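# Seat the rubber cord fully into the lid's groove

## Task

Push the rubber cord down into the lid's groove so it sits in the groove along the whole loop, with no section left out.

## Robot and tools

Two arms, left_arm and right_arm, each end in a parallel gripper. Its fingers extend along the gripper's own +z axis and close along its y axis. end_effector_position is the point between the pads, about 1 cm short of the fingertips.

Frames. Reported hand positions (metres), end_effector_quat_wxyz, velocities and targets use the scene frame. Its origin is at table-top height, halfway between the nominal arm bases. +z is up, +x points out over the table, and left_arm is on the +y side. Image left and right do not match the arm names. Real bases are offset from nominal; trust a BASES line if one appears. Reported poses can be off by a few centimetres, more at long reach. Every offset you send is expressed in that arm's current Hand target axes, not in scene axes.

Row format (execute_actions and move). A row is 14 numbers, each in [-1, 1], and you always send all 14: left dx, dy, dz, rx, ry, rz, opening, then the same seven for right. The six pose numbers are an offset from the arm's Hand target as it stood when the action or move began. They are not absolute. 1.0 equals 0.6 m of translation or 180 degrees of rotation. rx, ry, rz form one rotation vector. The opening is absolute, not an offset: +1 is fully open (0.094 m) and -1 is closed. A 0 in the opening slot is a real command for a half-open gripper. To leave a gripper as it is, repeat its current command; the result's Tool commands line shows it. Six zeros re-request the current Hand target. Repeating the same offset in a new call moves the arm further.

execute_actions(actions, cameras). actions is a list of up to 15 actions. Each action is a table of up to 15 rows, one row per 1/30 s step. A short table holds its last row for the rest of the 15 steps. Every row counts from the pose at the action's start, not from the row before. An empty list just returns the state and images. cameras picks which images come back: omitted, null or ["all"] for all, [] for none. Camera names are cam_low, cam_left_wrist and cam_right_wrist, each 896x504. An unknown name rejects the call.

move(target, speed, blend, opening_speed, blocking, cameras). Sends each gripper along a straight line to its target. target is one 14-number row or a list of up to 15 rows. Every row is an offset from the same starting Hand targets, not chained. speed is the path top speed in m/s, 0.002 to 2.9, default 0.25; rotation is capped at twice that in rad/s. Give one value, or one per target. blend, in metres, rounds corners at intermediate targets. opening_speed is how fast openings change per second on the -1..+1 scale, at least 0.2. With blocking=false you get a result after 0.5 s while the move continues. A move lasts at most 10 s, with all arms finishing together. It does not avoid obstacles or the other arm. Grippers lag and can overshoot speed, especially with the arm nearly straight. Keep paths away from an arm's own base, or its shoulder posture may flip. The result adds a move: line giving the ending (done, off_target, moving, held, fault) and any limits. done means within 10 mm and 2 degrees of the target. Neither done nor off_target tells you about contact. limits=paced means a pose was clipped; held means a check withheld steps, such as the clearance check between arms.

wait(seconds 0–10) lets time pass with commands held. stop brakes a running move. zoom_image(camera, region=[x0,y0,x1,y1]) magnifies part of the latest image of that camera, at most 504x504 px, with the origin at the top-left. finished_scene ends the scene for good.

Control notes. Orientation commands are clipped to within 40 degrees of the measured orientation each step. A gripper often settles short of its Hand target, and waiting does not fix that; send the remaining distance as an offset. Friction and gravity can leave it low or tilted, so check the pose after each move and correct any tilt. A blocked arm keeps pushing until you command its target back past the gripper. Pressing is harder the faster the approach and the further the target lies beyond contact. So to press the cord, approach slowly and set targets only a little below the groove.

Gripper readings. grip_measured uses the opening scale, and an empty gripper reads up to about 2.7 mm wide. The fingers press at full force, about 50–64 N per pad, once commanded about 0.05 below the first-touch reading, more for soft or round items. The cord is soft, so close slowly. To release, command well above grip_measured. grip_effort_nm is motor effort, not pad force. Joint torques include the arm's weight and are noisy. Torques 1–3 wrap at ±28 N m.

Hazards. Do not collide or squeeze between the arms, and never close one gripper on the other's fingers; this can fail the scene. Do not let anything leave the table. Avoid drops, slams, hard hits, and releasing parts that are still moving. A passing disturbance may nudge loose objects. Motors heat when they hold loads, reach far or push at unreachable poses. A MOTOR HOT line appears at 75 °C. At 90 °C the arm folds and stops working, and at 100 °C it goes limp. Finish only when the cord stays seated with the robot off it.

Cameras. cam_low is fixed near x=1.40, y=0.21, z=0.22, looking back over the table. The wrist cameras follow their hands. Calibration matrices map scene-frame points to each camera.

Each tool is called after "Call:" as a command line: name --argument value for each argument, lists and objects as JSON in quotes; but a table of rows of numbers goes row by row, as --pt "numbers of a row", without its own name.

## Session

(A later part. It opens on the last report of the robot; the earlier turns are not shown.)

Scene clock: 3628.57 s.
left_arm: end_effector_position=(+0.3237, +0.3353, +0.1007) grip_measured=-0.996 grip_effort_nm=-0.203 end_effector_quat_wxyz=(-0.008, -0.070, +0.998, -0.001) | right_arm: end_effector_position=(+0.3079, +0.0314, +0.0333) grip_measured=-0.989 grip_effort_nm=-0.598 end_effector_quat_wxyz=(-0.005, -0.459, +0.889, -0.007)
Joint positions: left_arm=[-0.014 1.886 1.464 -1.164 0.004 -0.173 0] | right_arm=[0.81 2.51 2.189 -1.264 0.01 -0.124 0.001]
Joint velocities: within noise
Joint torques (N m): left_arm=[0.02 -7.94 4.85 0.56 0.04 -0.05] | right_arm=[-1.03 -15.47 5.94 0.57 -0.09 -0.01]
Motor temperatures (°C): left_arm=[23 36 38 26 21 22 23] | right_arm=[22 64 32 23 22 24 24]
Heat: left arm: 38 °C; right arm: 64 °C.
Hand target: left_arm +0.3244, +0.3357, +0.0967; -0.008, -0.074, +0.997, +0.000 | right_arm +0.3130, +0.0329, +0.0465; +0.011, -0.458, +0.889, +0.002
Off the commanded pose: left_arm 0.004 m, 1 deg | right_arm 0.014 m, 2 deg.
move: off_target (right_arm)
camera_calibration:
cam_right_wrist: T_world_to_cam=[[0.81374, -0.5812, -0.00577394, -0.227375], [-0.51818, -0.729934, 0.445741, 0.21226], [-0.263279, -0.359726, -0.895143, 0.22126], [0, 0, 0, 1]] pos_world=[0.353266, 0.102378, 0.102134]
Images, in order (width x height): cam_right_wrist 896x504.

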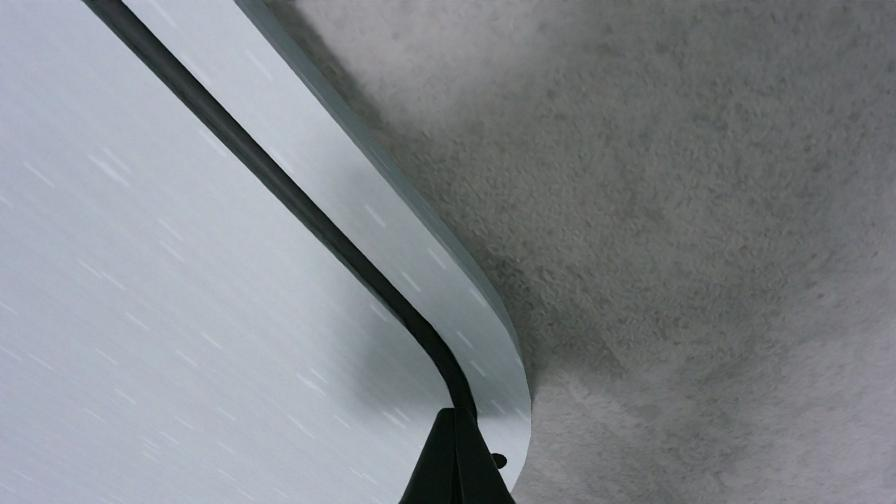

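Call:
move --pt "0 0 0 0 0 0 -1 0.003 -0.003 -0.02 0 0 0 -1" --pt "0 0 0 0 0 0 -1 0.003 -0.003 0.045 0 0 0 -1" --pt "0 0 0 0 0 0 -1 0.003 -0.003 -0.04 0 0 0 -1" --pt "0 0 0 0 0 0 -1 0.015 -0.003 -0.04 0 0 0.05 -1" --pt "0 0 0 0 0 0 -1 0.015 -0.003 0 0 0 0.05 -1" --speed 0.12 --cameras '["cam_right_wrist"]'

Call:
zoom_image --camera "cam_right_wrist" --region '[340, 180, 560, 504]'

Scene clock: 3635.20 s.
left_arm: end_effector_position=(+0.3237, +0.3353, +0.1007) grip_measured=-0.996 grip_effort_nm=-0.208 end_effector_quat_wxyz=(-0.008, -0.070, +0.998, -0.001) | right_arm: end_effector_position=(+0.3034, +0.0234, +0.0318) grip_measured=-0.989 grip_effort_nm=-0.598 end_effector_quat_wxyz=(-0.006, -0.396, +0.918, -0.008)
Joint positions: left_arm=[-0.014 1.886 1.464 -1.164 0.004 -0.173 0] | right_arm=[0.805 2.466 2.104 -1.225 0.01 0.01 0.001]
Joint velocities: within noise
Joint torques (N m): left_arm=[0.02 -8.06 5.12 0.57 0.04 -0.07] | right_arm=[-1.07 -15.5 5.78 0.51 -0.11 0.11]
Motor temperatures (°C): left_arm=[23 36 38 26 21 22 23] | right_arm=[22 65 32 23 22 24 24]
Heat: left arm: 38 °C; right arm: 65 °C.
Hand target: left_arm +0.3244, +0.3357, +0.0967; -0.008, -0.074, +0.997, +0.000 | right_arm +0.3093, +0.0246, +0.0464; +0.011, -0.387, +0.922, +0.003
Off the commanded pose: left_arm 0.004 m, 1 deg | right_arm 0.016 m, 3 deg.
move: off_target (right_arm)
camera_calibration:
cam_right_wrist: T_world_to_cam=[[0.725772, -0.687925, -0.00382944, -0.199278], [-0.613895, -0.650162, 0.447684, 0.231929], [-0.310463, -0.322566, -0.894183, 0.229283], [0, 0, 0, 1]] pos_world=[0.358194, 0.0876626, 0.100427]
Images, in order (width x height): cam_right_wrist 896x504.

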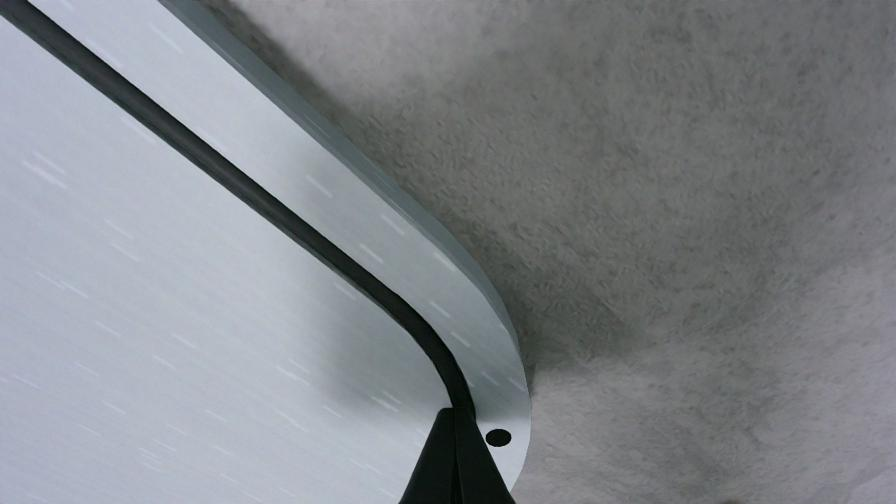

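Scaled by 1.556 from the camera's 896x504 image, which has a finer 1280x720 frame.

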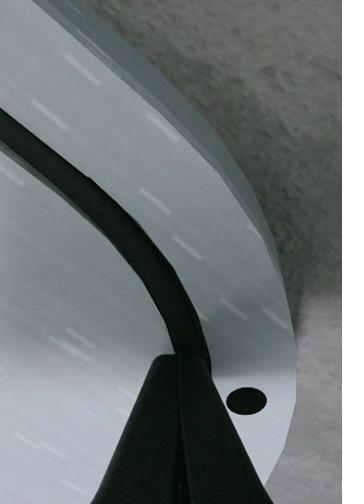

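Call:
move --pt "0 0 0 0 0 0 -1 0.0 -0.004 -0.02 0 0 0 -1" --pt "0 0 0 0 0 0 -1 0.00 -0.004 0.045 0 0 0 -1" --pt "0 0 0 0 0 0 -1 0.00 -0.004 -0.04 0 0 0 -1" --pt "0 0 0 0 0 0 -1 0.013 -0.003 -0.04 0 0 0.045 -1" --pt "0 0 0 0 0 0 -1 0.013 -0.003 0 0 0 0.045 -1" --speed 0.12 --cameras '["cam_right_wrist"]'

Call:
zoom_image --camera "cam_right_wrist" --region '[340, 180, 560, 504]'

Scene clock: 3641.67 s.
left_arm: end_effector_position=(+0.3237, +0.3353, +0.1007) grip_measured=-0.996 grip_effort_nm=-0.203 end_effector_quat_wxyz=(-0.008, -0.070, +0.998, -0.001) | right_arm: end_effector_position=(+0.3010, +0.0153, +0.0334) grip_measured=-0.989 grip_effort_nm=-0.598 end_effector_quat_wxyz=(-0.004, -0.328, +0.945, -0.008)
Joint positions: left_arm=[-0.014 1.886 1.464 -1.164 0.004 -0.173 0] | right_arm=[0.797 2.423 2.032 -1.194 0.01 0.147 0.001]
Joint velocities: within noise
Joint torques (N m): left_arm=[0.03 -7.99 5.08 0.56 0.01 -0.06] | right_arm=[-0.77 -14.93 5.87 0.52 -0.09 0.14]
Motor temperatures (°C): left_arm=[23 36 38 26 21 22 23] | right_arm=[22 66 32 23 22 24 24]
Heat: left arm: 38 °C; right arm: 66 °C.
Hand target: left_arm +0.3244, +0.3357, +0.0967; -0.008, -0.074, +0.997, +0.000 | right_arm +0.3050, +0.0177, +0.0462; +0.011, -0.321, +0.947, +0.004
Off the commanded pose: left_arm 0.004 m, 1 deg | right_arm 0.014 m, 2 deg.
move: off_target (right_arm)
camera_calibration:
cam_right_wrist: T_world_to_cam=[[0.618496, -0.785786, -0.00205768, -0.169307], [-0.703697, -0.555045, 0.443548, 0.250124], [-0.349676, -0.272885, -0.896248, 0.23857], [0, 0, 0, 1]] pos_world=[0.364149, 0.0708926, 0.102527]
Images, in order (width x height): cam_right_wrist 896x504.

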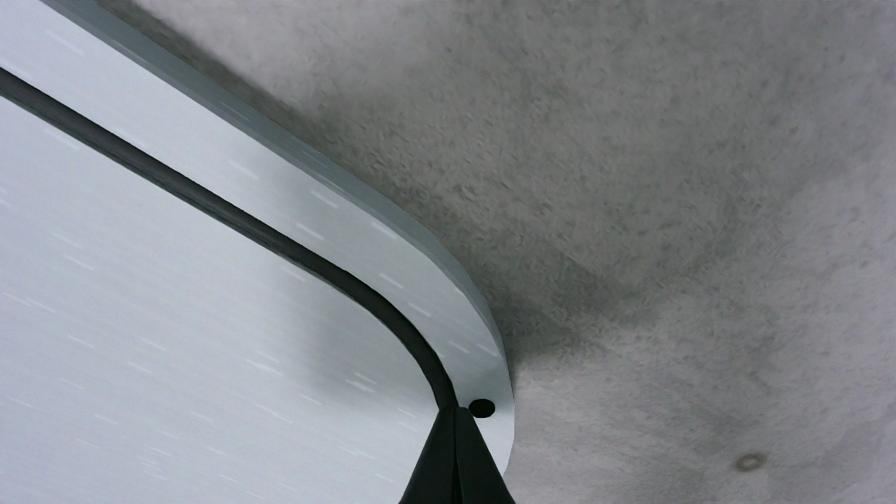

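Scaled by 1.556 from the camera's 896x504 image, which has a finer 1280x720 frame.

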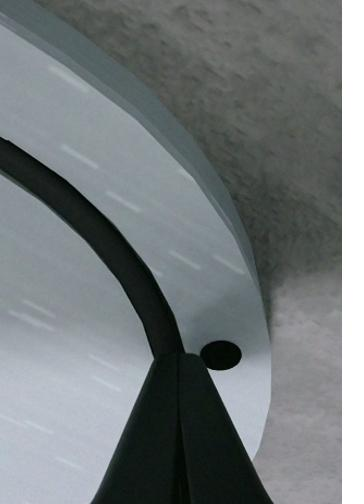

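Call:
move --pt "0 0 0 0 0 0 -1 0.0 0.004 -0.02 0 0 0 -1" --pt "0 0 0 0 0 0 -1 0.00 0.004 0.045 0 0 0 -1" --pt "0 0 0 0 0 0 -1 0.00 0.004 -0.03 0 0 0 -1" --speed 0.12 --cameras '["cam_right_wrist"]'

Call:
zoom_image --camera "cam_right_wrist" --region '[340, 180, 560, 504]'

Scene clock: 3646.53 s.
left_arm: end_effector_position=(+0.3237, +0.3353, +0.1007) grip_measured=-0.996 grip_effort_nm=-0.203 end_effector_quat_wxyz=(-0.008, -0.070, +0.998, -0.001) | right_arm: end_effector_position=(+0.2999, +0.0142, +0.0428) grip_measured=-0.989 grip_effort_nm=-0.603 end_effector_quat_wxyz=(-0.007, -0.326, +0.945, -0.009)
Joint positions: left_arm=[-0.014 1.886 1.464 -1.164 0.004 -0.173 0] | right_arm=[0.797 2.416 2.057 -1.232 0.01 0.152 0.001]
Joint velocities: within noise
Joint torques (N m): left_arm=[0.09 -8.17 4.78 0.53 0.07 -0.07] | right_arm=[-0.39 -15.23 8.03 0.23 -0.11 0.15]
Motor temperatures (°C): left_arm=[23 36 38 26 21 22 23] | right_arm=[22 65 32 23 22 24 24]
Heat: left arm: 38 °C; right arm: 65 °C.
Hand target: left_arm +0.3244, +0.3357, +0.0967; -0.008, -0.074, +0.997, +0.000 | right_arm +0.3033, +0.0194, +0.0643; +0.011, -0.321, +0.947, +0.004
Off the commanded pose: left_arm 0.004 m, 1 deg | right_arm 0.022 m, 3 deg.
move: off_target (right_arm)
camera_calibration:
cam_right_wrist: T_world_to_cam=[[0.614303, -0.78907, -0.000945277, -0.168313], [-0.704843, -0.549269, 0.448888, 0.244483], [-0.354723, -0.275087, -0.893587, 0.247679], [0, 0, 0, 1]] pos_world=[0.363575, 0.0696094, 0.111418]
Images, in order (width x height): cam_right_wrist 896x504.

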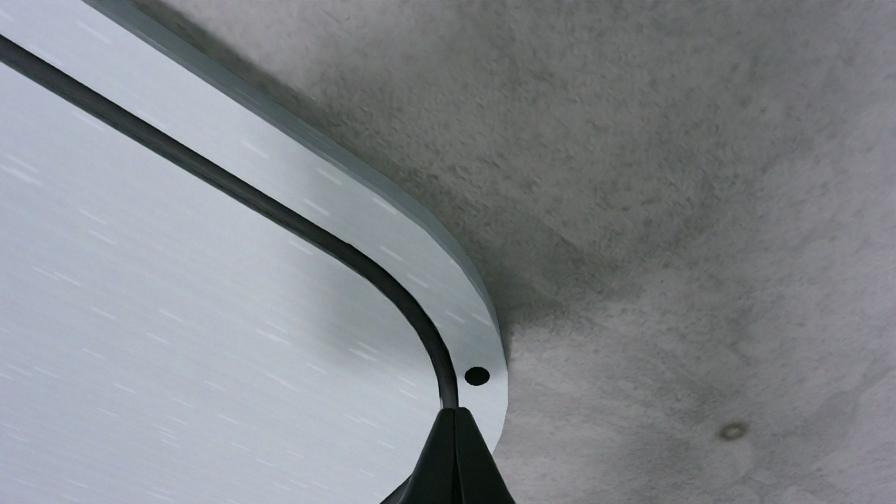

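Scaled by 1.556 from the camera's 896x504 image, which has a finer 1280x720 frame.

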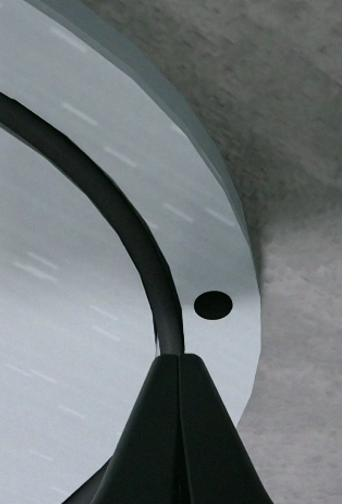

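Call:
move --pt "0 0 0 0 0 0 -1 0.009 0.001 -0.01 0 0 0.03 -1" --pt "0 0 0 0 0 0 -1 0.009 0.001 0.03 0 0 0.03 -1" --speed 0.12 --cameras '["cam_right_wrist"]'

Call:
zoom_image --camera "cam_right_wrist" --region '[340, 180, 560, 504]'

Scene clock: 3651.53 s.
left_arm: end_effector_position=(+0.3237, +0.3353, +0.1007) grip_measured=-0.996 grip_effort_nm=-0.203 end_effector_quat_wxyz=(-0.008, -0.070, +0.998, -0.001) | right_arm: end_effector_position=(+0.2981, +0.0122, +0.0356) grip_measured=-0.989 grip_effort_nm=-0.608 end_effector_quat_wxyz=(-0.001, -0.280, +0.960, -0.007)
Joint positions: left_arm=[-0.014 1.886 1.464 -1.164 0.004 -0.173 0] | right_arm=[0.797 2.395 1.991 -1.176 0.01 0.249 0.001]
Joint velocities: within noise
Joint torques (N m): left_arm=[0.08 -8.12 4.88 0.48 0.07 -0.08] | right_arm=[-0.1 -14.37 5.96 0.49 -0.09 0.15]
Motor temperatures (°C): left_arm=[23 36 38 26 21 22 23] | right_arm=[22 66 32 23 22 24 24]
Heat: left arm: 38 °C; right arm: 66 °C.
Hand target: left_arm +0.3244, +0.3357, +0.0967; -0.008, -0.074, +0.997, +0.000 | right_arm +0.2990, +0.0169, +0.0462; +0.011, -0.276, +0.961, +0.004
Off the commanded pose: left_arm 0.004 m, 1 deg | right_arm 0.012 m, 2 deg.
move: off_target (right_arm)
camera_calibration:
cam_right_wrist: T_world_to_cam=[[0.535108, -0.844781, -0.00204828, -0.144425], [-0.758922, -0.481785, 0.438087, 0.261085], [-0.371074, -0.23287, -0.89893, 0.244632], [0, 0, 0, 1]] pos_world=[0.366203, 0.0607465, 0.105233]
Images, in order (width x height): cam_right_wrist 896x504.

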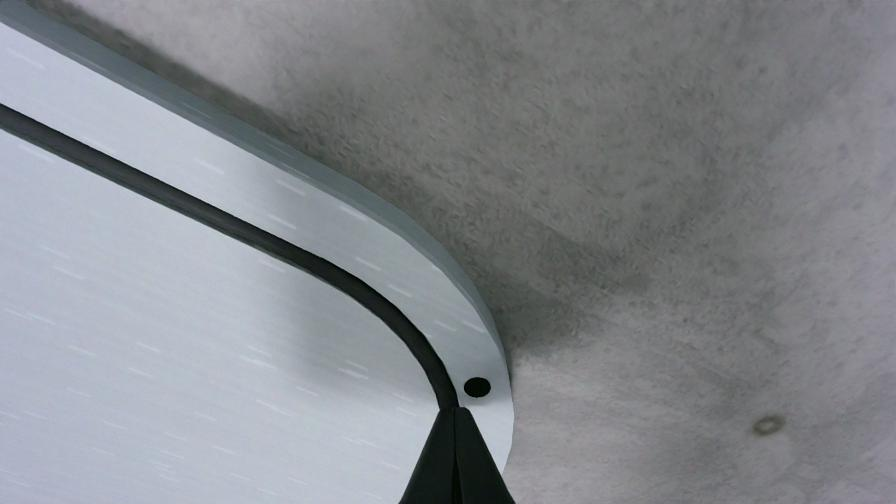

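Scaled by 1.556 from the camera's 896x504 image, which has a finer 1280x720 frame.

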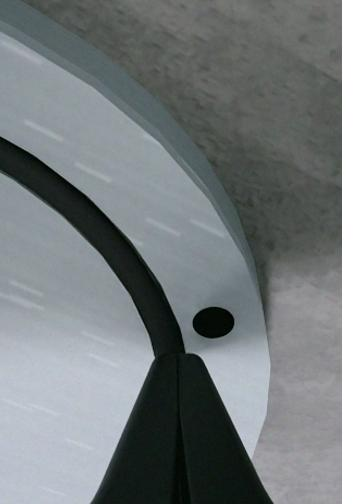

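Call:
move --pt "0 0 0 0 0 0 -1 0 0.0 -0.03 0 0 0 -1" --pt "0 0 0 0 0 0 -1 0.009 0.005 -0.03 0 0 0 -1" --pt "0 0 0 0 0 0 -1 0.009 0.005 0.045 0 0 0 -1" --pt "0 0 0 0 0 0 -1 0.009 0.005 -0.03 0 0 0 -1" --speed 0.12 --cameras '["cam_right_wrist"]'

Call:
zoom_image --camera "cam_right_wrist" --region '[340, 180, 560, 504]'

Scene clock: 3660.40 s.
left_arm: end_effector_position=(+0.3237, +0.3353, +0.1007) grip_measured=-0.996 grip_effort_nm=-0.198 end_effector_quat_wxyz=(-0.008, -0.070, +0.998, -0.001) | right_arm: end_effector_position=(+0.2920, +0.0075, +0.0411) grip_measured=-0.989 grip_effort_nm=-0.603 end_effector_quat_wxyz=(-0.008, -0.276, +0.961, -0.011)
Joint positions: left_arm=[-0.014 1.886 1.464 -1.164 0.004 -0.173 0] | right_arm=[0.8 2.372 1.973 -1.196 0.01 0.259 0.001]
Joint velocities: within noise
Joint torques (N m): left_arm=[-0.05 -7.99 4.86 0.49 0 -0.07] | right_arm=[0.44 -15.45 7.95 0.27 -0.11 0.15]
Motor temperatures (°C): left_arm=[23 36 38 26 21 22 23] | right_arm=[22 64 32 23 22 24 24]
Heat: left arm: 38 °C; right arm: 64 °C.
Hand target: left_arm +0.3244, +0.3357, +0.0967; -0.008, -0.074, +0.997, +0.000 | right_arm +0.2924, +0.0162, +0.0639; +0.011, -0.276, +0.961, +0.004
Off the commanded pose: left_arm 0.004 m, 1 deg | right_arm 0.025 m, 3 deg.
move: off_target (right_arm)
camera_calibration:
cam_right_wrist: T_world_to_cam=[[0.529278, -0.848446, 0.00200589, -0.143617], [-0.757678, -0.471589, 0.45114, 0.250774], [-0.381822, -0.240298, -0.892451, 0.24915], [0, 0, 0, 1]] pos_world=[0.36115, 0.0562813, 0.109508]
Images, in order (width x height): cam_right_wrist 896x504.

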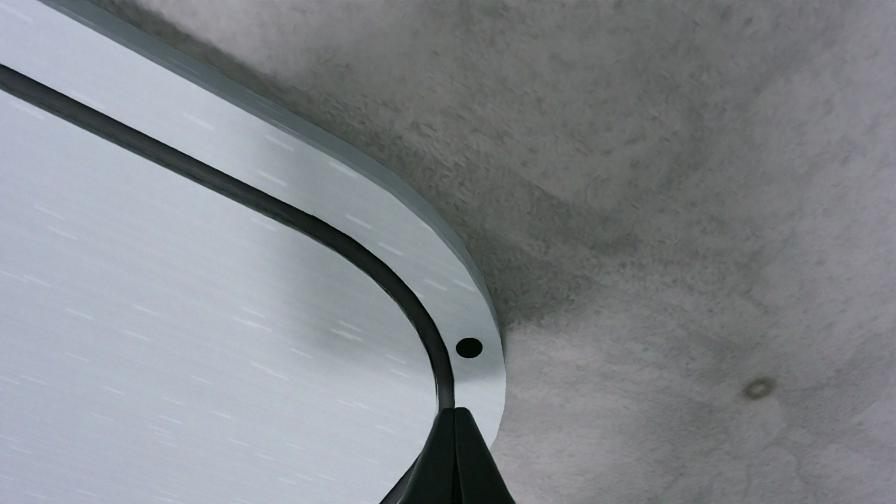

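Scaled by 1.556 from the camera's 896x504 image, which has a finer 1280x720 frame.

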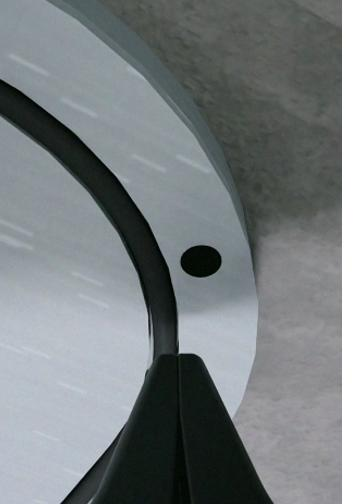

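Call:
move --pt "0 0 0 0 0 0 -1 0 0.0 -0.03 0 0 0 -1" --pt "0 0 0 0 0 0 -1 0.006 0.006 -0.03 0 0 0.02 -1" --pt "0 0 0 0 0 0 -1 0.006 0.006 0.02 0 0 0.02 -1" --speed 0.12 --cameras '["cam_right_wrist"]'

Call:
zoom_image --camera "cam_right_wrist" --region '[340, 180, 560, 504]'

Scene clock: 3666.47 s.
left_arm: end_effector_position=(+0.3237, +0.3353, +0.1007) grip_measured=-0.996 grip_effort_nm=-0.203 end_effector_quat_wxyz=(-0.008, -0.070, +0.998, -0.001) | right_arm: end_effector_position=(+0.2883, +0.0121, +0.0422) grip_measured=-0.989 grip_effort_nm=-0.593 end_effector_quat_wxyz=(-0.001, -0.248, +0.969, -0.007)
Joint positions: left_arm=[-0.014 1.886 1.464 -1.164 0.004 -0.173 0] | right_arm=[0.813 2.357 1.95 -1.172 0.01 0.331 0.001]
Joint velocities: within noise
Joint torques (N m): left_arm=[0.06 -8.13 4.85 0.55 0.01 -0.07] | right_arm=[0.23 -14.04 5.81 0.55 -0.1 0.16]
Motor temperatures (°C): left_arm=[23 36 38 26 21 22 23] | right_arm=[22 64 32 23 22 24 24]
Heat: left arm: 38 °C; right arm: 64 °C.
Hand target: left_arm +0.3244, +0.3357, +0.0967; -0.008, -0.074, +0.997, +0.000 | right_arm +0.2877, +0.0176, +0.0518; +0.011, -0.246, +0.969, +0.005
Off the commanded pose: left_arm 0.004 m, 1 deg | right_arm 0.011 m, 2 deg.
move: off_target (right_arm)
camera_calibration:
cam_right_wrist: T_world_to_cam=[[0.477892, -0.878416, -0.00189732, -0.122316], [-0.790041, -0.430755, 0.436218, 0.259123], [-0.383998, -0.206966, -0.899839, 0.250268], [0, 0, 0, 1]] pos_world=[0.359275, 0.0559712, 0.111935]
Images, in order (width x height): cam_right_wrist 896x504.

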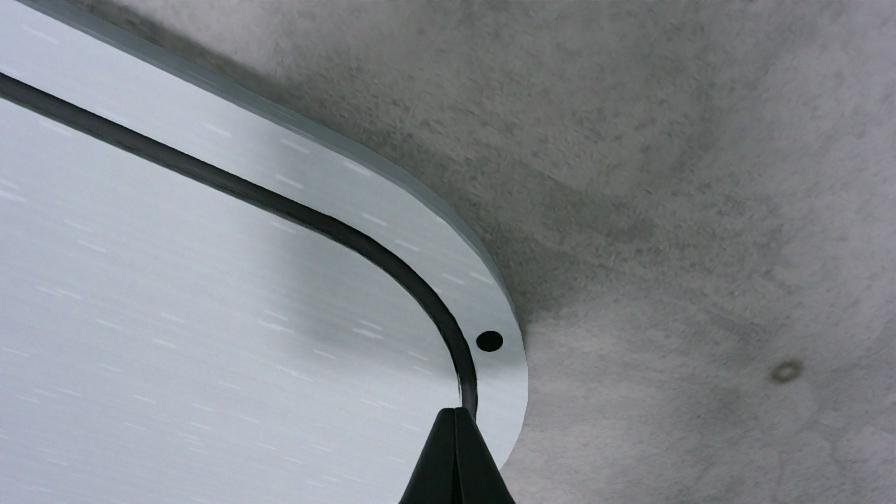

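Scaled by 1.556 from the camera's 896x504 image, which has a finer 1280x720 frame.

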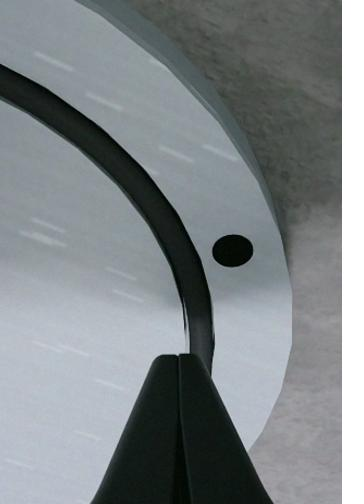

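Call:
move --pt "0 0 0 0 0 0 -1 0 0.0 -0.03 0 0 0 -1" --pt "0 0 0 0 0 0 -1 0.00 -0.008 -0.03 0 0 0 -1" --pt "0 0 0 0 0 0 -1 0.0 -0.008 0.008 0 0 0 -1" --speed 0.12 --cameras '["cam_right_wrist"]'

Call:
zoom_image --camera "cam_right_wrist" --region '[340, 180, 560, 504]'

Scene clock: 3672.73 s.
left_arm: end_effector_position=(+0.3237, +0.3353, +0.1007) grip_measured=-0.996 grip_effort_nm=-0.203 end_effector_quat_wxyz=(-0.008, -0.070, +0.998, -0.001) | right_arm: end_effector_position=(+0.2870, +0.0108, +0.0370) grip_measured=-0.989 grip_effort_nm=-0.598 end_effector_quat_wxyz=(-0.001, -0.247, +0.969, -0.007)
Joint positions: left_arm=[-0.014 1.886 1.464 -1.164 0.004 -0.173 0] | right_arm=[0.813 2.354 1.924 -1.15 0.01 0.332 0.001]
Joint velocities: within noise
Joint torques (N m): left_arm=[-0.02 -7.87 4.88 0.55 -0.02 -0.04] | right_arm=[-0.68 -14.01 5.87 0.56 -0.09 0.02]
Motor temperatures (°C): left_arm=[23 36 38 26 21 22 23] | right_arm=[22 63 32 23 22 24 24]
Heat: left arm: 38 °C; right arm: 63 °C.
Hand target: left_arm +0.3244, +0.3357, +0.0967; -0.008, -0.074, +0.997, +0.000 | right_arm +0.2900, +0.0134, +0.0471; +0.011, -0.246, +0.969, +0.005
Off the commanded pose: left_arm 0.004 m, 1 deg | right_arm 0.011 m, 2 deg.
move: off_target (right_arm)
camera_calibration:
cam_right_wrist: T_world_to_cam=[[0.477558, -0.878599, -0.00149548, -0.122807], [-0.789912, -0.430096, 0.437101, 0.259711], [-0.384679, -0.20756, -0.899411, 0.24509], [0, 0, 0, 1]] pos_world=[0.358077, 0.0546736, 0.106733]
Images, in order (width x height): cam_right_wrist 896x504.

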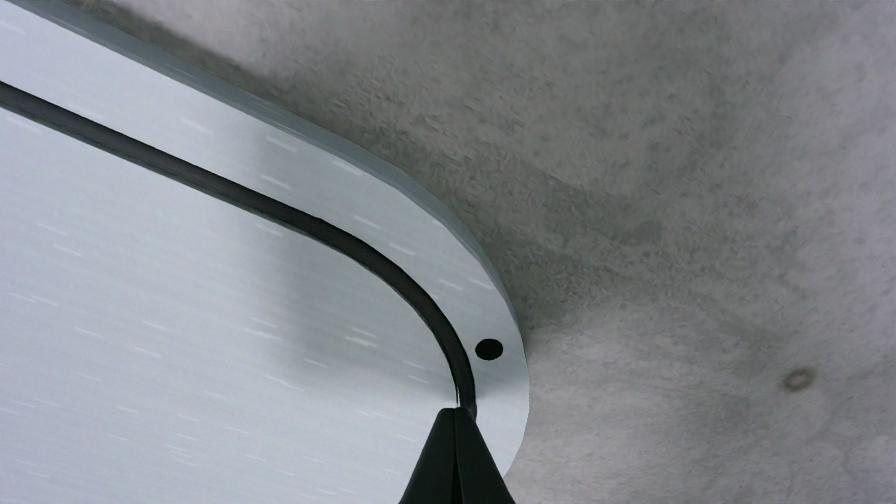

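Scaled by 1.556 from the camera's 896x504 image, which has a finer 1280x720 frame.

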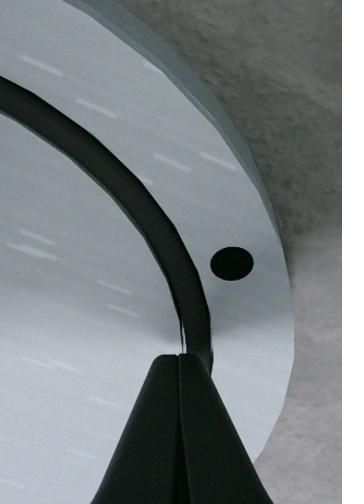

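Call:
move --pt "0 0 0 0 0 0 -1 0.00 -0.003 -0.02 0 0 0 -1" --pt "0 0 0 0 0 0 -1 0.0 -0.003 0.006 0 0 0 -1" --speed 0.12 --cameras '["cam_right_wrist"]'

Call:
zoom_image --camera "cam_right_wrist" --region '[340, 180, 560, 504]'

Scene clock: 3678.33 s.
left_arm: end_effector_position=(+0.3237, +0.3353, +0.1007) grip_measured=-0.996 grip_effort_nm=-0.203 end_effector_quat_wxyz=(-0.008, -0.070, +0.998, -0.001) | right_arm: end_effector_position=(+0.2868, +0.0105, +0.0338) grip_measured=-0.989 grip_effort_nm=-0.598 end_effector_quat_wxyz=(-0.001, -0.247, +0.969, -0.007)
Joint positions: left_arm=[-0.014 1.886 1.464 -1.164 0.004 -0.173 0] | right_arm=[0.813 2.354 1.911 -1.136 0.01 0.332 0.001]
Joint velocities: within noise
Joint torques (N m): left_arm=[0.05 -7.76 4.71 0.54 0.03 -0.02] | right_arm=[-0.96 -13.96 5.86 0.57 -0.09 0.02]
Motor temperatures (°C): left_arm=[23 36 38 26 21 22 23] | right_arm=[22 65 32 23 22 24 24]
Heat: left arm: 38 °C; right arm: 65 °C.
Hand target: left_arm +0.3244, +0.3357, +0.0967; -0.008, -0.074, +0.997, +0.000 | right_arm +0.2910, +0.0119, +0.0435; +0.011, -0.246, +0.969, +0.005
Off the commanded pose: left_arm 0.004 m, 1 deg | right_arm 0.011 m, 2 deg.
move: off_target (right_arm)
camera_calibration:
cam_right_wrist: T_world_to_cam=[[0.47758, -0.878586, -0.00191817, -0.122946], [-0.79024, -0.430509, 0.436098, 0.261063], [-0.383976, -0.206756, -0.899897, 0.241828], [0, 0, 0, 1]] pos_world=[0.357875, 0.0543711, 0.103535]
Images, in order (width x height): cam_right_wrist 896x504.

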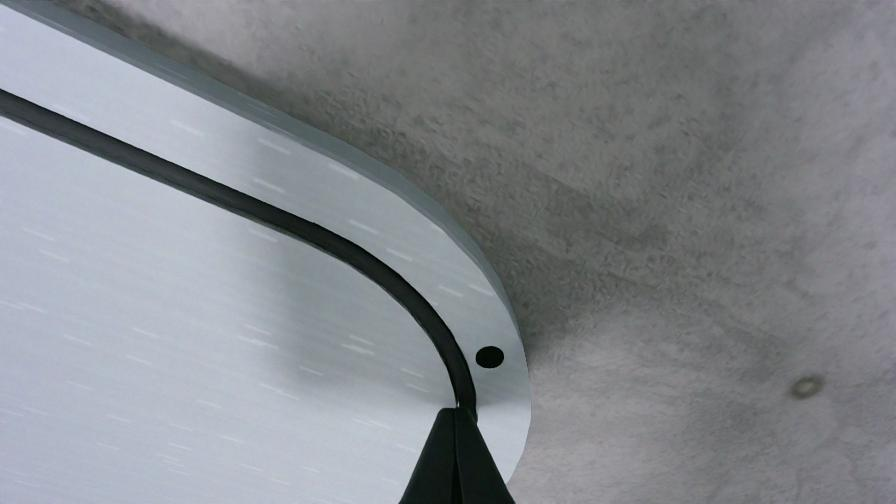

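Scaled by 1.556 from the camera's 896x504 image, which has a finer 1280x720 frame.

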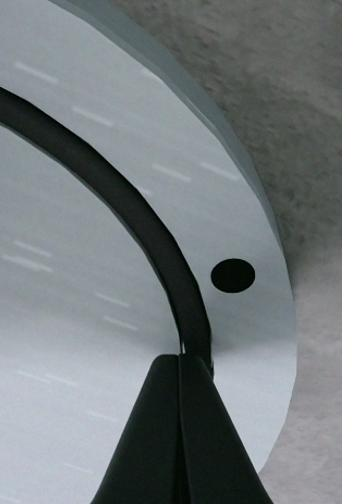

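Call:
move --pt "0 0 0 0 0 0 -1 0.00 -0.003 -0.02 0 0 0 -1" --pt "0 0 0 0 0 0 -1 0.004 -0.003 0.006 0 0 0 -1" --speed 0.12 --cameras '["cam_right_wrist"]'

Call:
zoom_image --camera "cam_right_wrist" --region '[340, 180, 560, 504]'

Scene clock: 3682.80 s.
left_arm: end_effector_position=(+0.3237, +0.3353, +0.1007) grip_measured=-0.996 grip_effort_nm=-0.208 end_effector_quat_wxyz=(-0.008, -0.070, +0.998, -0.001) | right_arm: end_effector_position=(+0.2846, +0.0057, +0.0274) grip_measured=-0.989 grip_effort_nm=-0.603 end_effector_quat_wxyz=(-0.007, -0.246, +0.969, -0.010)
Joint positions: left_arm=[-0.014 1.886 1.464 -1.164 0.004 -0.173 0] | right_arm=[0.809 2.354 1.884 -1.124 0.01 0.332 0.001]
Joint velocities: within noise
Joint torques (N m): left_arm=[-0.05 -7.82 4.83 0.53 0 -0.07] | right_arm=[-0.83 -14.71 5.6 0.62 -0.11 0.01]
Motor temperatures (°C): left_arm=[23 36 38 26 21 22 23] | right_arm=[22 66 32 23 22 24 24]
Heat: left arm: 38 °C; right arm: 66 °C.
Hand target: left_arm +0.3244, +0.3357, +0.0967; -0.008, -0.074, +0.997, +0.000 | right_arm +0.2898, +0.0092, +0.0398; +0.011, -0.245, +0.969, +0.005
Off the commanded pose: left_arm 0.004 m, 1 deg | right_arm 0.014 m, 3 deg.
move: off_target (right_arm)
camera_calibration:
cam_right_wrist: T_world_to_cam=[[0.474221, -0.880403, 0.00231046, -0.125267], [-0.787496, -0.423001, 0.448242, 0.258867], [-0.393656, -0.214385, -0.893909, 0.236888], [0, 0, 0, 1]] pos_world=[0.356513, 0.0500009, 0.096011]
Images, in order (width x height): cam_right_wrist 896x504.

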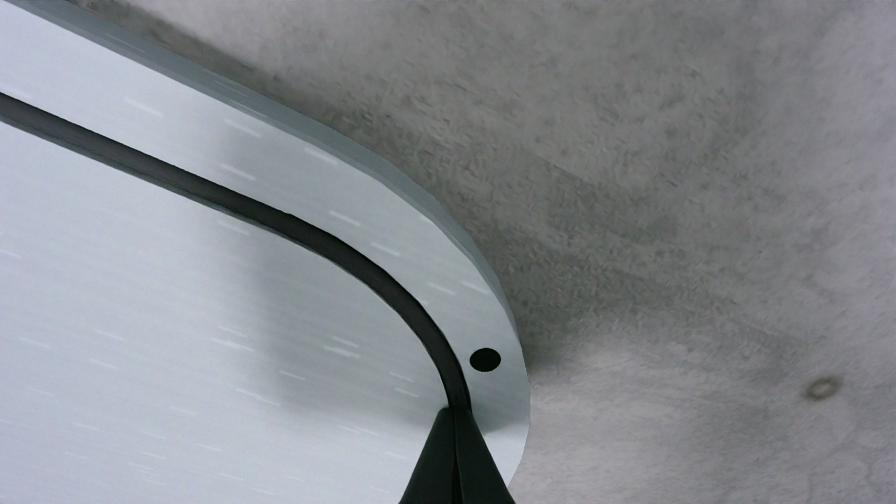

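Scaled by 1.556 from the camera's 896x504 image, which has a finer 1280x720 frame.

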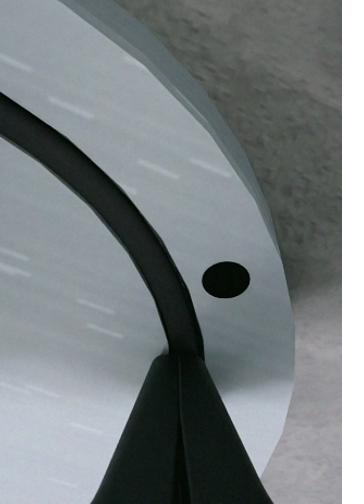

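Call:
move --pt "0 0 0 0 0 0 -1 0.004 0 0.035 0 0 0 -1" --pt "0 0 0 0 0 0 -1 0.004 0 -0.035 0 0 0 -1" --speed 0.12 --cameras '["cam_right_wrist"]'

Call:
zoom_image --camera "cam_right_wrist" --region '[340, 180, 560, 504]'

Scene clock: 3686.90 s.
left_arm: end_effector_position=(+0.3237, +0.3353, +0.1007) grip_measured=-0.996 grip_effort_nm=-0.208 end_effector_quat_wxyz=(-0.008, -0.070, +0.998, -0.001) | right_arm: end_effector_position=(+0.2821, +0.0029, +0.0381) grip_measured=-0.989 grip_effort_nm=-0.598 end_effector_quat_wxyz=(-0.008, -0.246, +0.969, -0.011)
Joint positions: left_arm=[-0.014 1.886 1.464 -1.164 0.004 -0.173 0] | right_arm=[0.809 2.33 1.887 -1.153 0.01 0.332 0.001]
Joint velocities: within noise
Joint torques (N m): left_arm=[-0.05 -7.9 4.71 0.53 0.02 -0.04] | right_arm=[-0.59 -15.04 7.92 0.27 -0.08 0.02]
Motor temperatures (°C): left_arm=[23 36 38 26 21 22 23] | right_arm=[22 66 32 23 22 24 24]
Heat: left arm: 38 °C; right arm: 66 °C.
Hand target: left_arm +0.3244, +0.3357, +0.0967; -0.008, -0.074, +0.997, +0.000 | right_arm +0.2874, +0.0078, +0.0608; +0.011, -0.245, +0.969, +0.005
Off the commanded pose: left_arm 0.004 m, 1 deg | right_arm 0.024 m, 3 deg.
move: off_target (right_arm)
camera_calibration:
cam_right_wrist: T_world_to_cam=[[0.474202, -0.880409, 0.00334461, -0.126631], [-0.786585, -0.421955, 0.450819, 0.250492], [-0.395494, -0.21641, -0.892609, 0.245358], [0, 0, 0, 1]] pos_world=[0.354119, 0.0473073, 0.106505]
Images, in order (width x height): cam_right_wrist 896x504.

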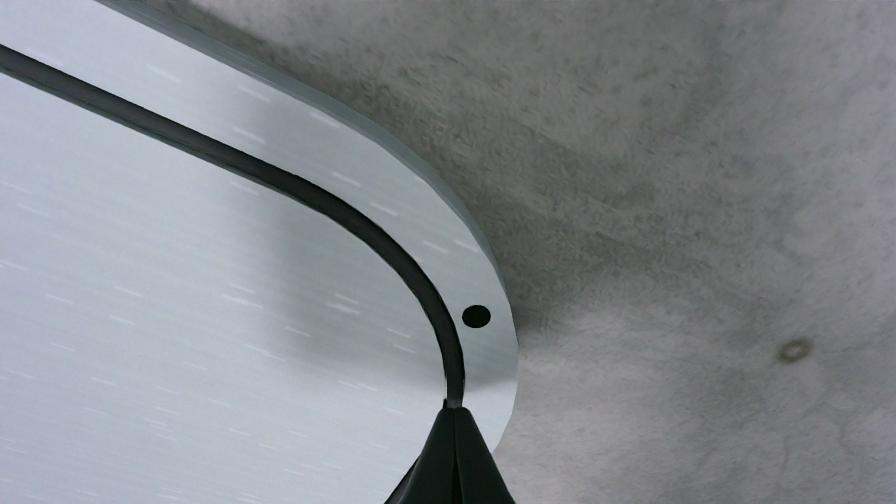

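Scaled by 1.556 from the camera's 896x504 image, which has a finer 1280x720 frame.

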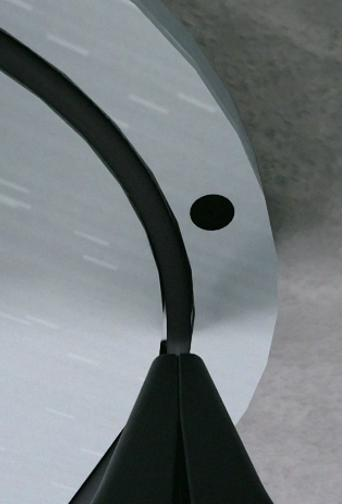

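Call:
move --pt "0 0 0 0 0 0 -1 0.006 0.001 0 0 0 0.01 -1" --pt "0 0 0 0 0 0 -1 0.006 0.001 0.06 0 0 0.01 -1" --pt "0 0 0 0 0 0 -1 0.006 0.001 -0.02 0 0 0.01 -1" --speed 0.12 --cameras '["cam_right_wrist"]'

Call:
zoom_image --camera "cam_right_wrist" --region '[340, 180, 560, 504]'

Scene clock: 3691.97 s.
left_arm: end_effector_position=(+0.3237, +0.3353, +0.1007) grip_measured=-0.996 grip_effort_nm=-0.198 end_effector_quat_wxyz=(-0.008, -0.070, +0.998, -0.001) | right_arm: end_effector_position=(+0.2803, +0.0019, +0.0524) grip_measured=-0.989 grip_effort_nm=-0.603 end_effector_quat_wxyz=(-0.006, -0.235, +0.972, -0.008)
Joint positions: left_arm=[-0.014 1.886 1.464 -1.164 0.004 -0.173 0] | right_arm=[0.809 2.303 1.898 -1.185 0.007 0.353 0.001]
Joint velocities: within noise
Joint torques (N m): left_arm=[-0.08 -7.83 4.97 0.52 0.02 -0.06] | right_arm=[-0.34 -14.6 7.92 0.3 -0.07 0.15]
Motor temperatures (°C): left_arm=[23 36 38 26 21 22 23] | right_arm=[22 66 32 23 22 24 24]
Heat: left arm: 38 °C; right arm: 66 °C.
Hand target: left_arm +0.3244, +0.3357, +0.0967; -0.008, -0.074, +0.997, +0.000 | right_arm +0.2837, +0.0064, +0.0727; +0.011, -0.230, +0.973, +0.005
Off the commanded pose: left_arm 0.004 m, 1 deg | right_arm 0.021 m, 3 deg.
move: off_target (right_arm)
camera_calibration:
cam_right_wrist: T_world_to_cam=[[0.455603, -0.890182, -0.00151437, -0.121292], [-0.796239, -0.408281, 0.446442, 0.245173], [-0.398033, -0.202194, -0.894811, 0.258001], [0, 0, 0, 1]] pos_world=[0.35317, 0.0442942, 0.121223]
Images, in order (width x height): cam_right_wrist 896x504.

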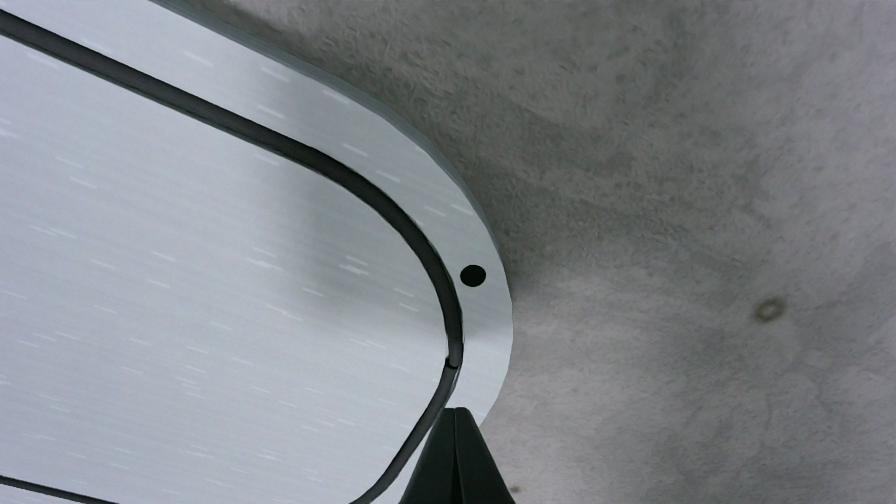

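Scaled by 1.556 from the camera's 896x504 image, which has a finer 1280x720 frame.

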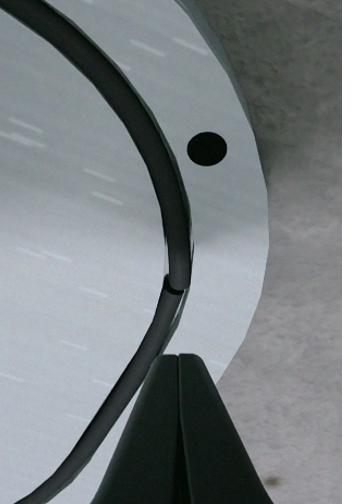

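Call:
zoom_image --camera "cam_right_wrist" --region '[410, 290, 500, 410]'

Scaled by 4.200 from the camera's 896x504 image, which has a finer 1280x720 frame.

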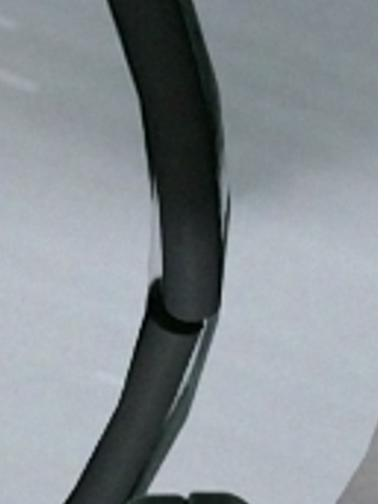

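Call:
move --pt "0 0 0 0 0 0 -1 -0.006 0 0.04 0 0 0 -1" --pt "0 0 0 0 0 0 -1 -0.006 0 0.062 0 0 0 -1" --speed 0.12 --cameras '["cam_right_wrist"]'

Call:
zoom_image --camera "cam_right_wrist" --region '[340, 180, 560, 504]'

Scene clock: 3700.17 s.
left_arm: end_effector_position=(+0.3237, +0.3353, +0.1007) grip_measured=-0.996 grip_effort_nm=-0.208 end_effector_quat_wxyz=(-0.008, -0.070, +0.998, -0.001) | right_arm: end_effector_position=(+0.2867, +0.0088, +0.0416) grip_measured=-0.989 grip_effort_nm=-0.593 end_effector_quat_wxyz=(+0.013, -0.235, +0.972, +0.005)
Joint positions: left_arm=[-0.014 1.886 1.464 -1.164 0.004 -0.173 0] | right_arm=[0.809 2.303 1.855 -1.095 0.007 0.353 0.001]
Joint velocities: within noise
Joint torques (N m): left_arm=[-0.01 -7.79 4.79 0.55 -0.02 -0.06] | right_arm=[-0.58 -10.48 5.97 0.66 -0.06 0.13]
Motor temperatures (°C): left_arm=[23 36 38 26 21 22 23] | right_arm=[22 68 33 23 22 24 24]
Heat: left arm: 38 °C; right arm: 68 °C.
Hand target: left_arm +0.3244, +0.3357, +0.0967; -0.008, -0.074, +0.997, +0.000 | right_arm +0.2876, +0.0085, +0.0356; +0.011, -0.230, +0.973, +0.005
Off the commanded pose: left_arm 0.004 m, 1 deg | right_arm 0.006 m, 1 deg.
move: done
camera_calibration:
cam_right_wrist: T_world_to_cam=[[0.455521, -0.890049, -0.0177176, -0.117296], [-0.809854, -0.422577, 0.406897, 0.263537], [-0.369645, -0.171001, -0.913302, 0.244624], [0, 0, 0, 1]] pos_world=[0.357281, 0.048796, 0.114105]
Images, in order (width x height): cam_right_wrist 896x504.

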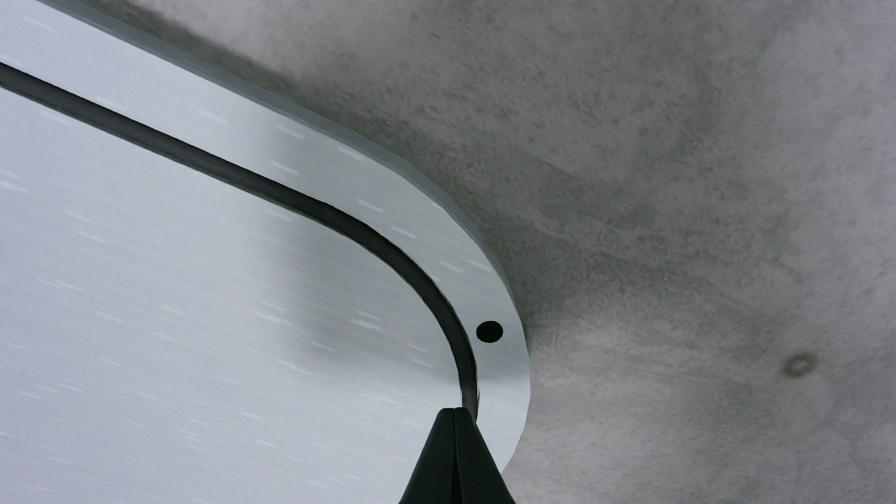

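Scaled by 1.556 from the camera's 896x504 image, which has a finer 1280x720 frame.

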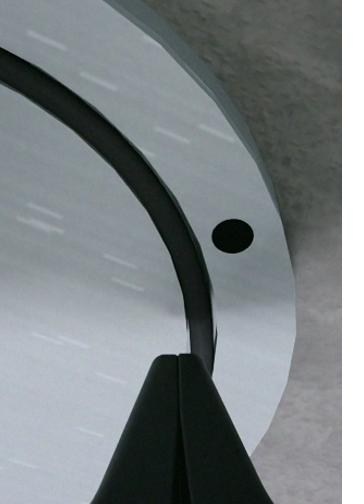

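Call:
move --pt "0 0 0 0 0 0 -1 0 0 -0.03 0 0 0 -1" --pt "0 0 0 0 0 0 -1 0.008 -0.009 -0.03 0 0 0 -1" --pt "0 0 0 0 0 0 -1 0.008 -0.009 0.005 0 0 0 -1" --speed 0.12 --cameras '["cam_right_wrist"]'

Call:
zoom_image --camera "cam_right_wrist" --region '[340, 180, 560, 504]'

Scene clock: 3710.17 s.
left_arm: end_effector_position=(+0.3237, +0.3353, +0.1007) grip_measured=-0.996 grip_effort_nm=-0.203 end_effector_quat_wxyz=(-0.008, -0.070, +0.998, -0.001) | right_arm: end_effector_position=(+0.2814, +0.0019, +0.0288) grip_measured=-0.989 grip_effort_nm=-0.598 end_effector_quat_wxyz=(+0.004, -0.234, +0.972, -0.001)
Joint positions: left_arm=[-0.014 1.886 1.464 -1.164 0.004 -0.173 0] | right_arm=[0.807 2.303 1.803 -1.066 0.007 0.353 0.001]
Joint velocities: within noise
Joint torques (N m): left_arm=[-0.14 -7.9 4.81 0.49 0.06 -0.08] | right_arm=[-1.07 -12.36 5.85 0.56 -0.06 0.06]
Motor temperatures (°C): left_arm=[23 36 38 26 21 22 23] | right_arm=[22 65 32 23 22 24 24]
Heat: left arm: 38 °C; right arm: 65 °C.
Hand target: left_arm +0.3244, +0.3357, +0.0967; -0.008, -0.074, +0.997, +0.000 | right_arm +0.2857, +0.0018, +0.0325; +0.011, -0.230, +0.973, +0.005
Off the commanded pose: left_arm 0.004 m, 1 deg | right_arm 0.006 m, 1 deg.
move: done
camera_calibration:
cam_right_wrist: T_world_to_cam=[[0.453684, -0.891109, -0.00974286, -0.121017], [-0.804164, -0.414081, 0.426446, 0.259422], [-0.384044, -0.185637, -0.904461, 0.233591], [0, 0, 0, 1]] pos_world=[0.353231, 0.0429452, 0.0994652]
Images, in order (width x height): cam_right_wrist 896x504.

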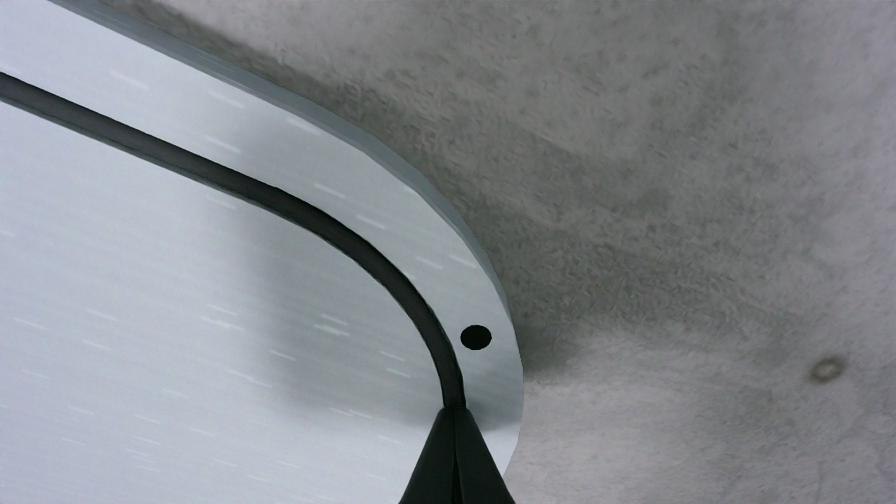

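Scaled by 1.556 from the camera's 896x504 image, which has a finer 1280x720 frame.

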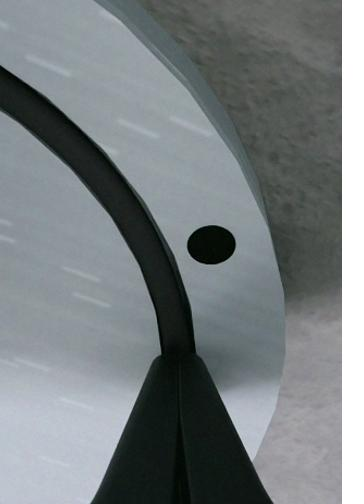

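Aligned. Press, then back ~4 mm and press.

Call:
move --pt "0 0 0 0 0 0 -1 0 0 0.03 0 0 0 -1" --pt "0 0 0 0 0 0 -1 0 0 -0.03 0 0 0 -1" --pt "0 0 0 0 0 0 -1 0.008 0 -0.03 0 0 0.01 -1" --pt "0 0 0 0 0 0 -1 0.008 0 0.03 0 0 0.01 -1" --pt "0 0 0 0 0 0 -1 0.008 0 -0.05 0 0 0.01 -1" --speed 0.12 --cameras '["cam_right_wrist"]'

Call:
zoom_image --camera "cam_right_wrist" --region '[390, 250, 500, 410]'

Scene clock: 3716.33 s.
left_arm: end_effector_position=(+0.3237, +0.3353, +0.1007) grip_measured=-0.996 grip_effort_nm=-0.203 end_effector_quat_wxyz=(-0.008, -0.070, +0.998, -0.001) | right_arm: end_effector_position=(+0.2750, -0.0051, +0.0409) grip_measured=-0.989 grip_effort_nm=-0.603 end_effector_quat_wxyz=(-0.008, -0.222, +0.975, -0.009)
Joint positions: left_arm=[-0.014 1.886 1.464 -1.164 0.004 -0.173 0] | right_arm=[0.807 2.281 1.813 -1.127 0.006 0.378 0.001]
Joint velocities: within noise
Joint torques (N m): left_arm=[0.09 -8.05 4.88 0.58 0.01 -0.1] | right_arm=[-0.7 -14.63 7.87 0.24 -0.06 0.16]
Motor temperatures (°C): left_arm=[23 36 38 26 21 22 23] | right_arm=[22 64 32 23 22 24 24]
Heat: left arm: 38 °C; right arm: 64 °C.
Hand target: left_arm +0.3244, +0.3357, +0.0967; -0.008, -0.074, +0.997, +0.000 | right_arm +0.2808, -0.0009, +0.0623; +0.011, -0.215, +0.977, +0.005
Off the commanded pose: left_arm 0.004 m, 1 deg | right_arm 0.023 m, 3 deg.
move: off_target (right_arm)
camera_calibration:
cam_right_wrist: T_world_to_cam=[[0.431664, -0.902034, 0.000168838, -0.118571], [-0.805548, -0.385407, 0.45006, 0.245702], [-0.405905, -0.194411, -0.892998, 0.246221], [0, 0, 0, 1]] pos_world=[0.34905, 0.0356086, 0.109314]
Images, in order (width x height): cam_right_wrist 896x504.

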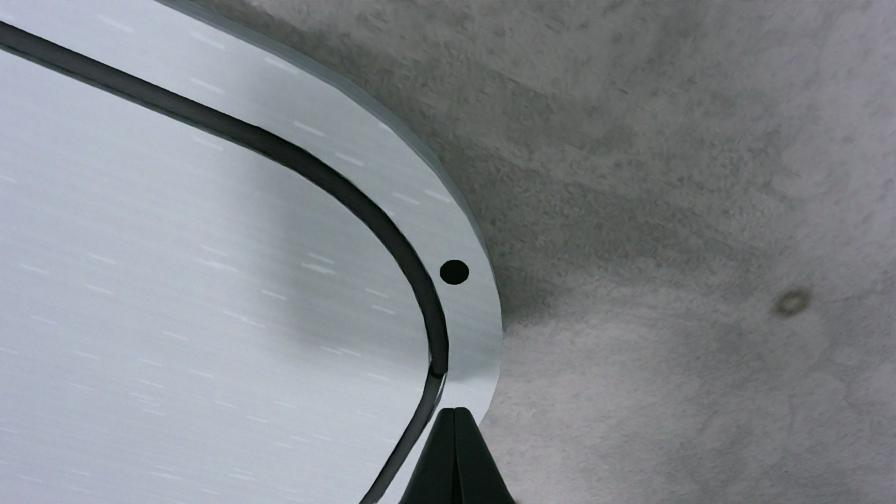

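Scaled by 3.150 from the camera's 896x504 image, which has a finer 1280x720 frame.

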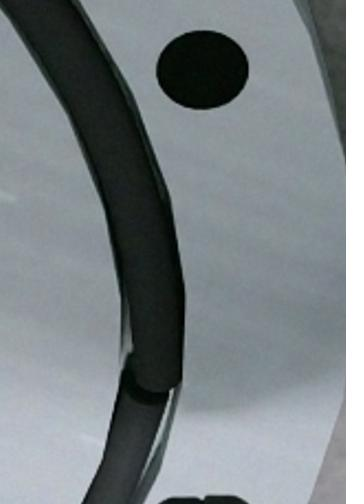

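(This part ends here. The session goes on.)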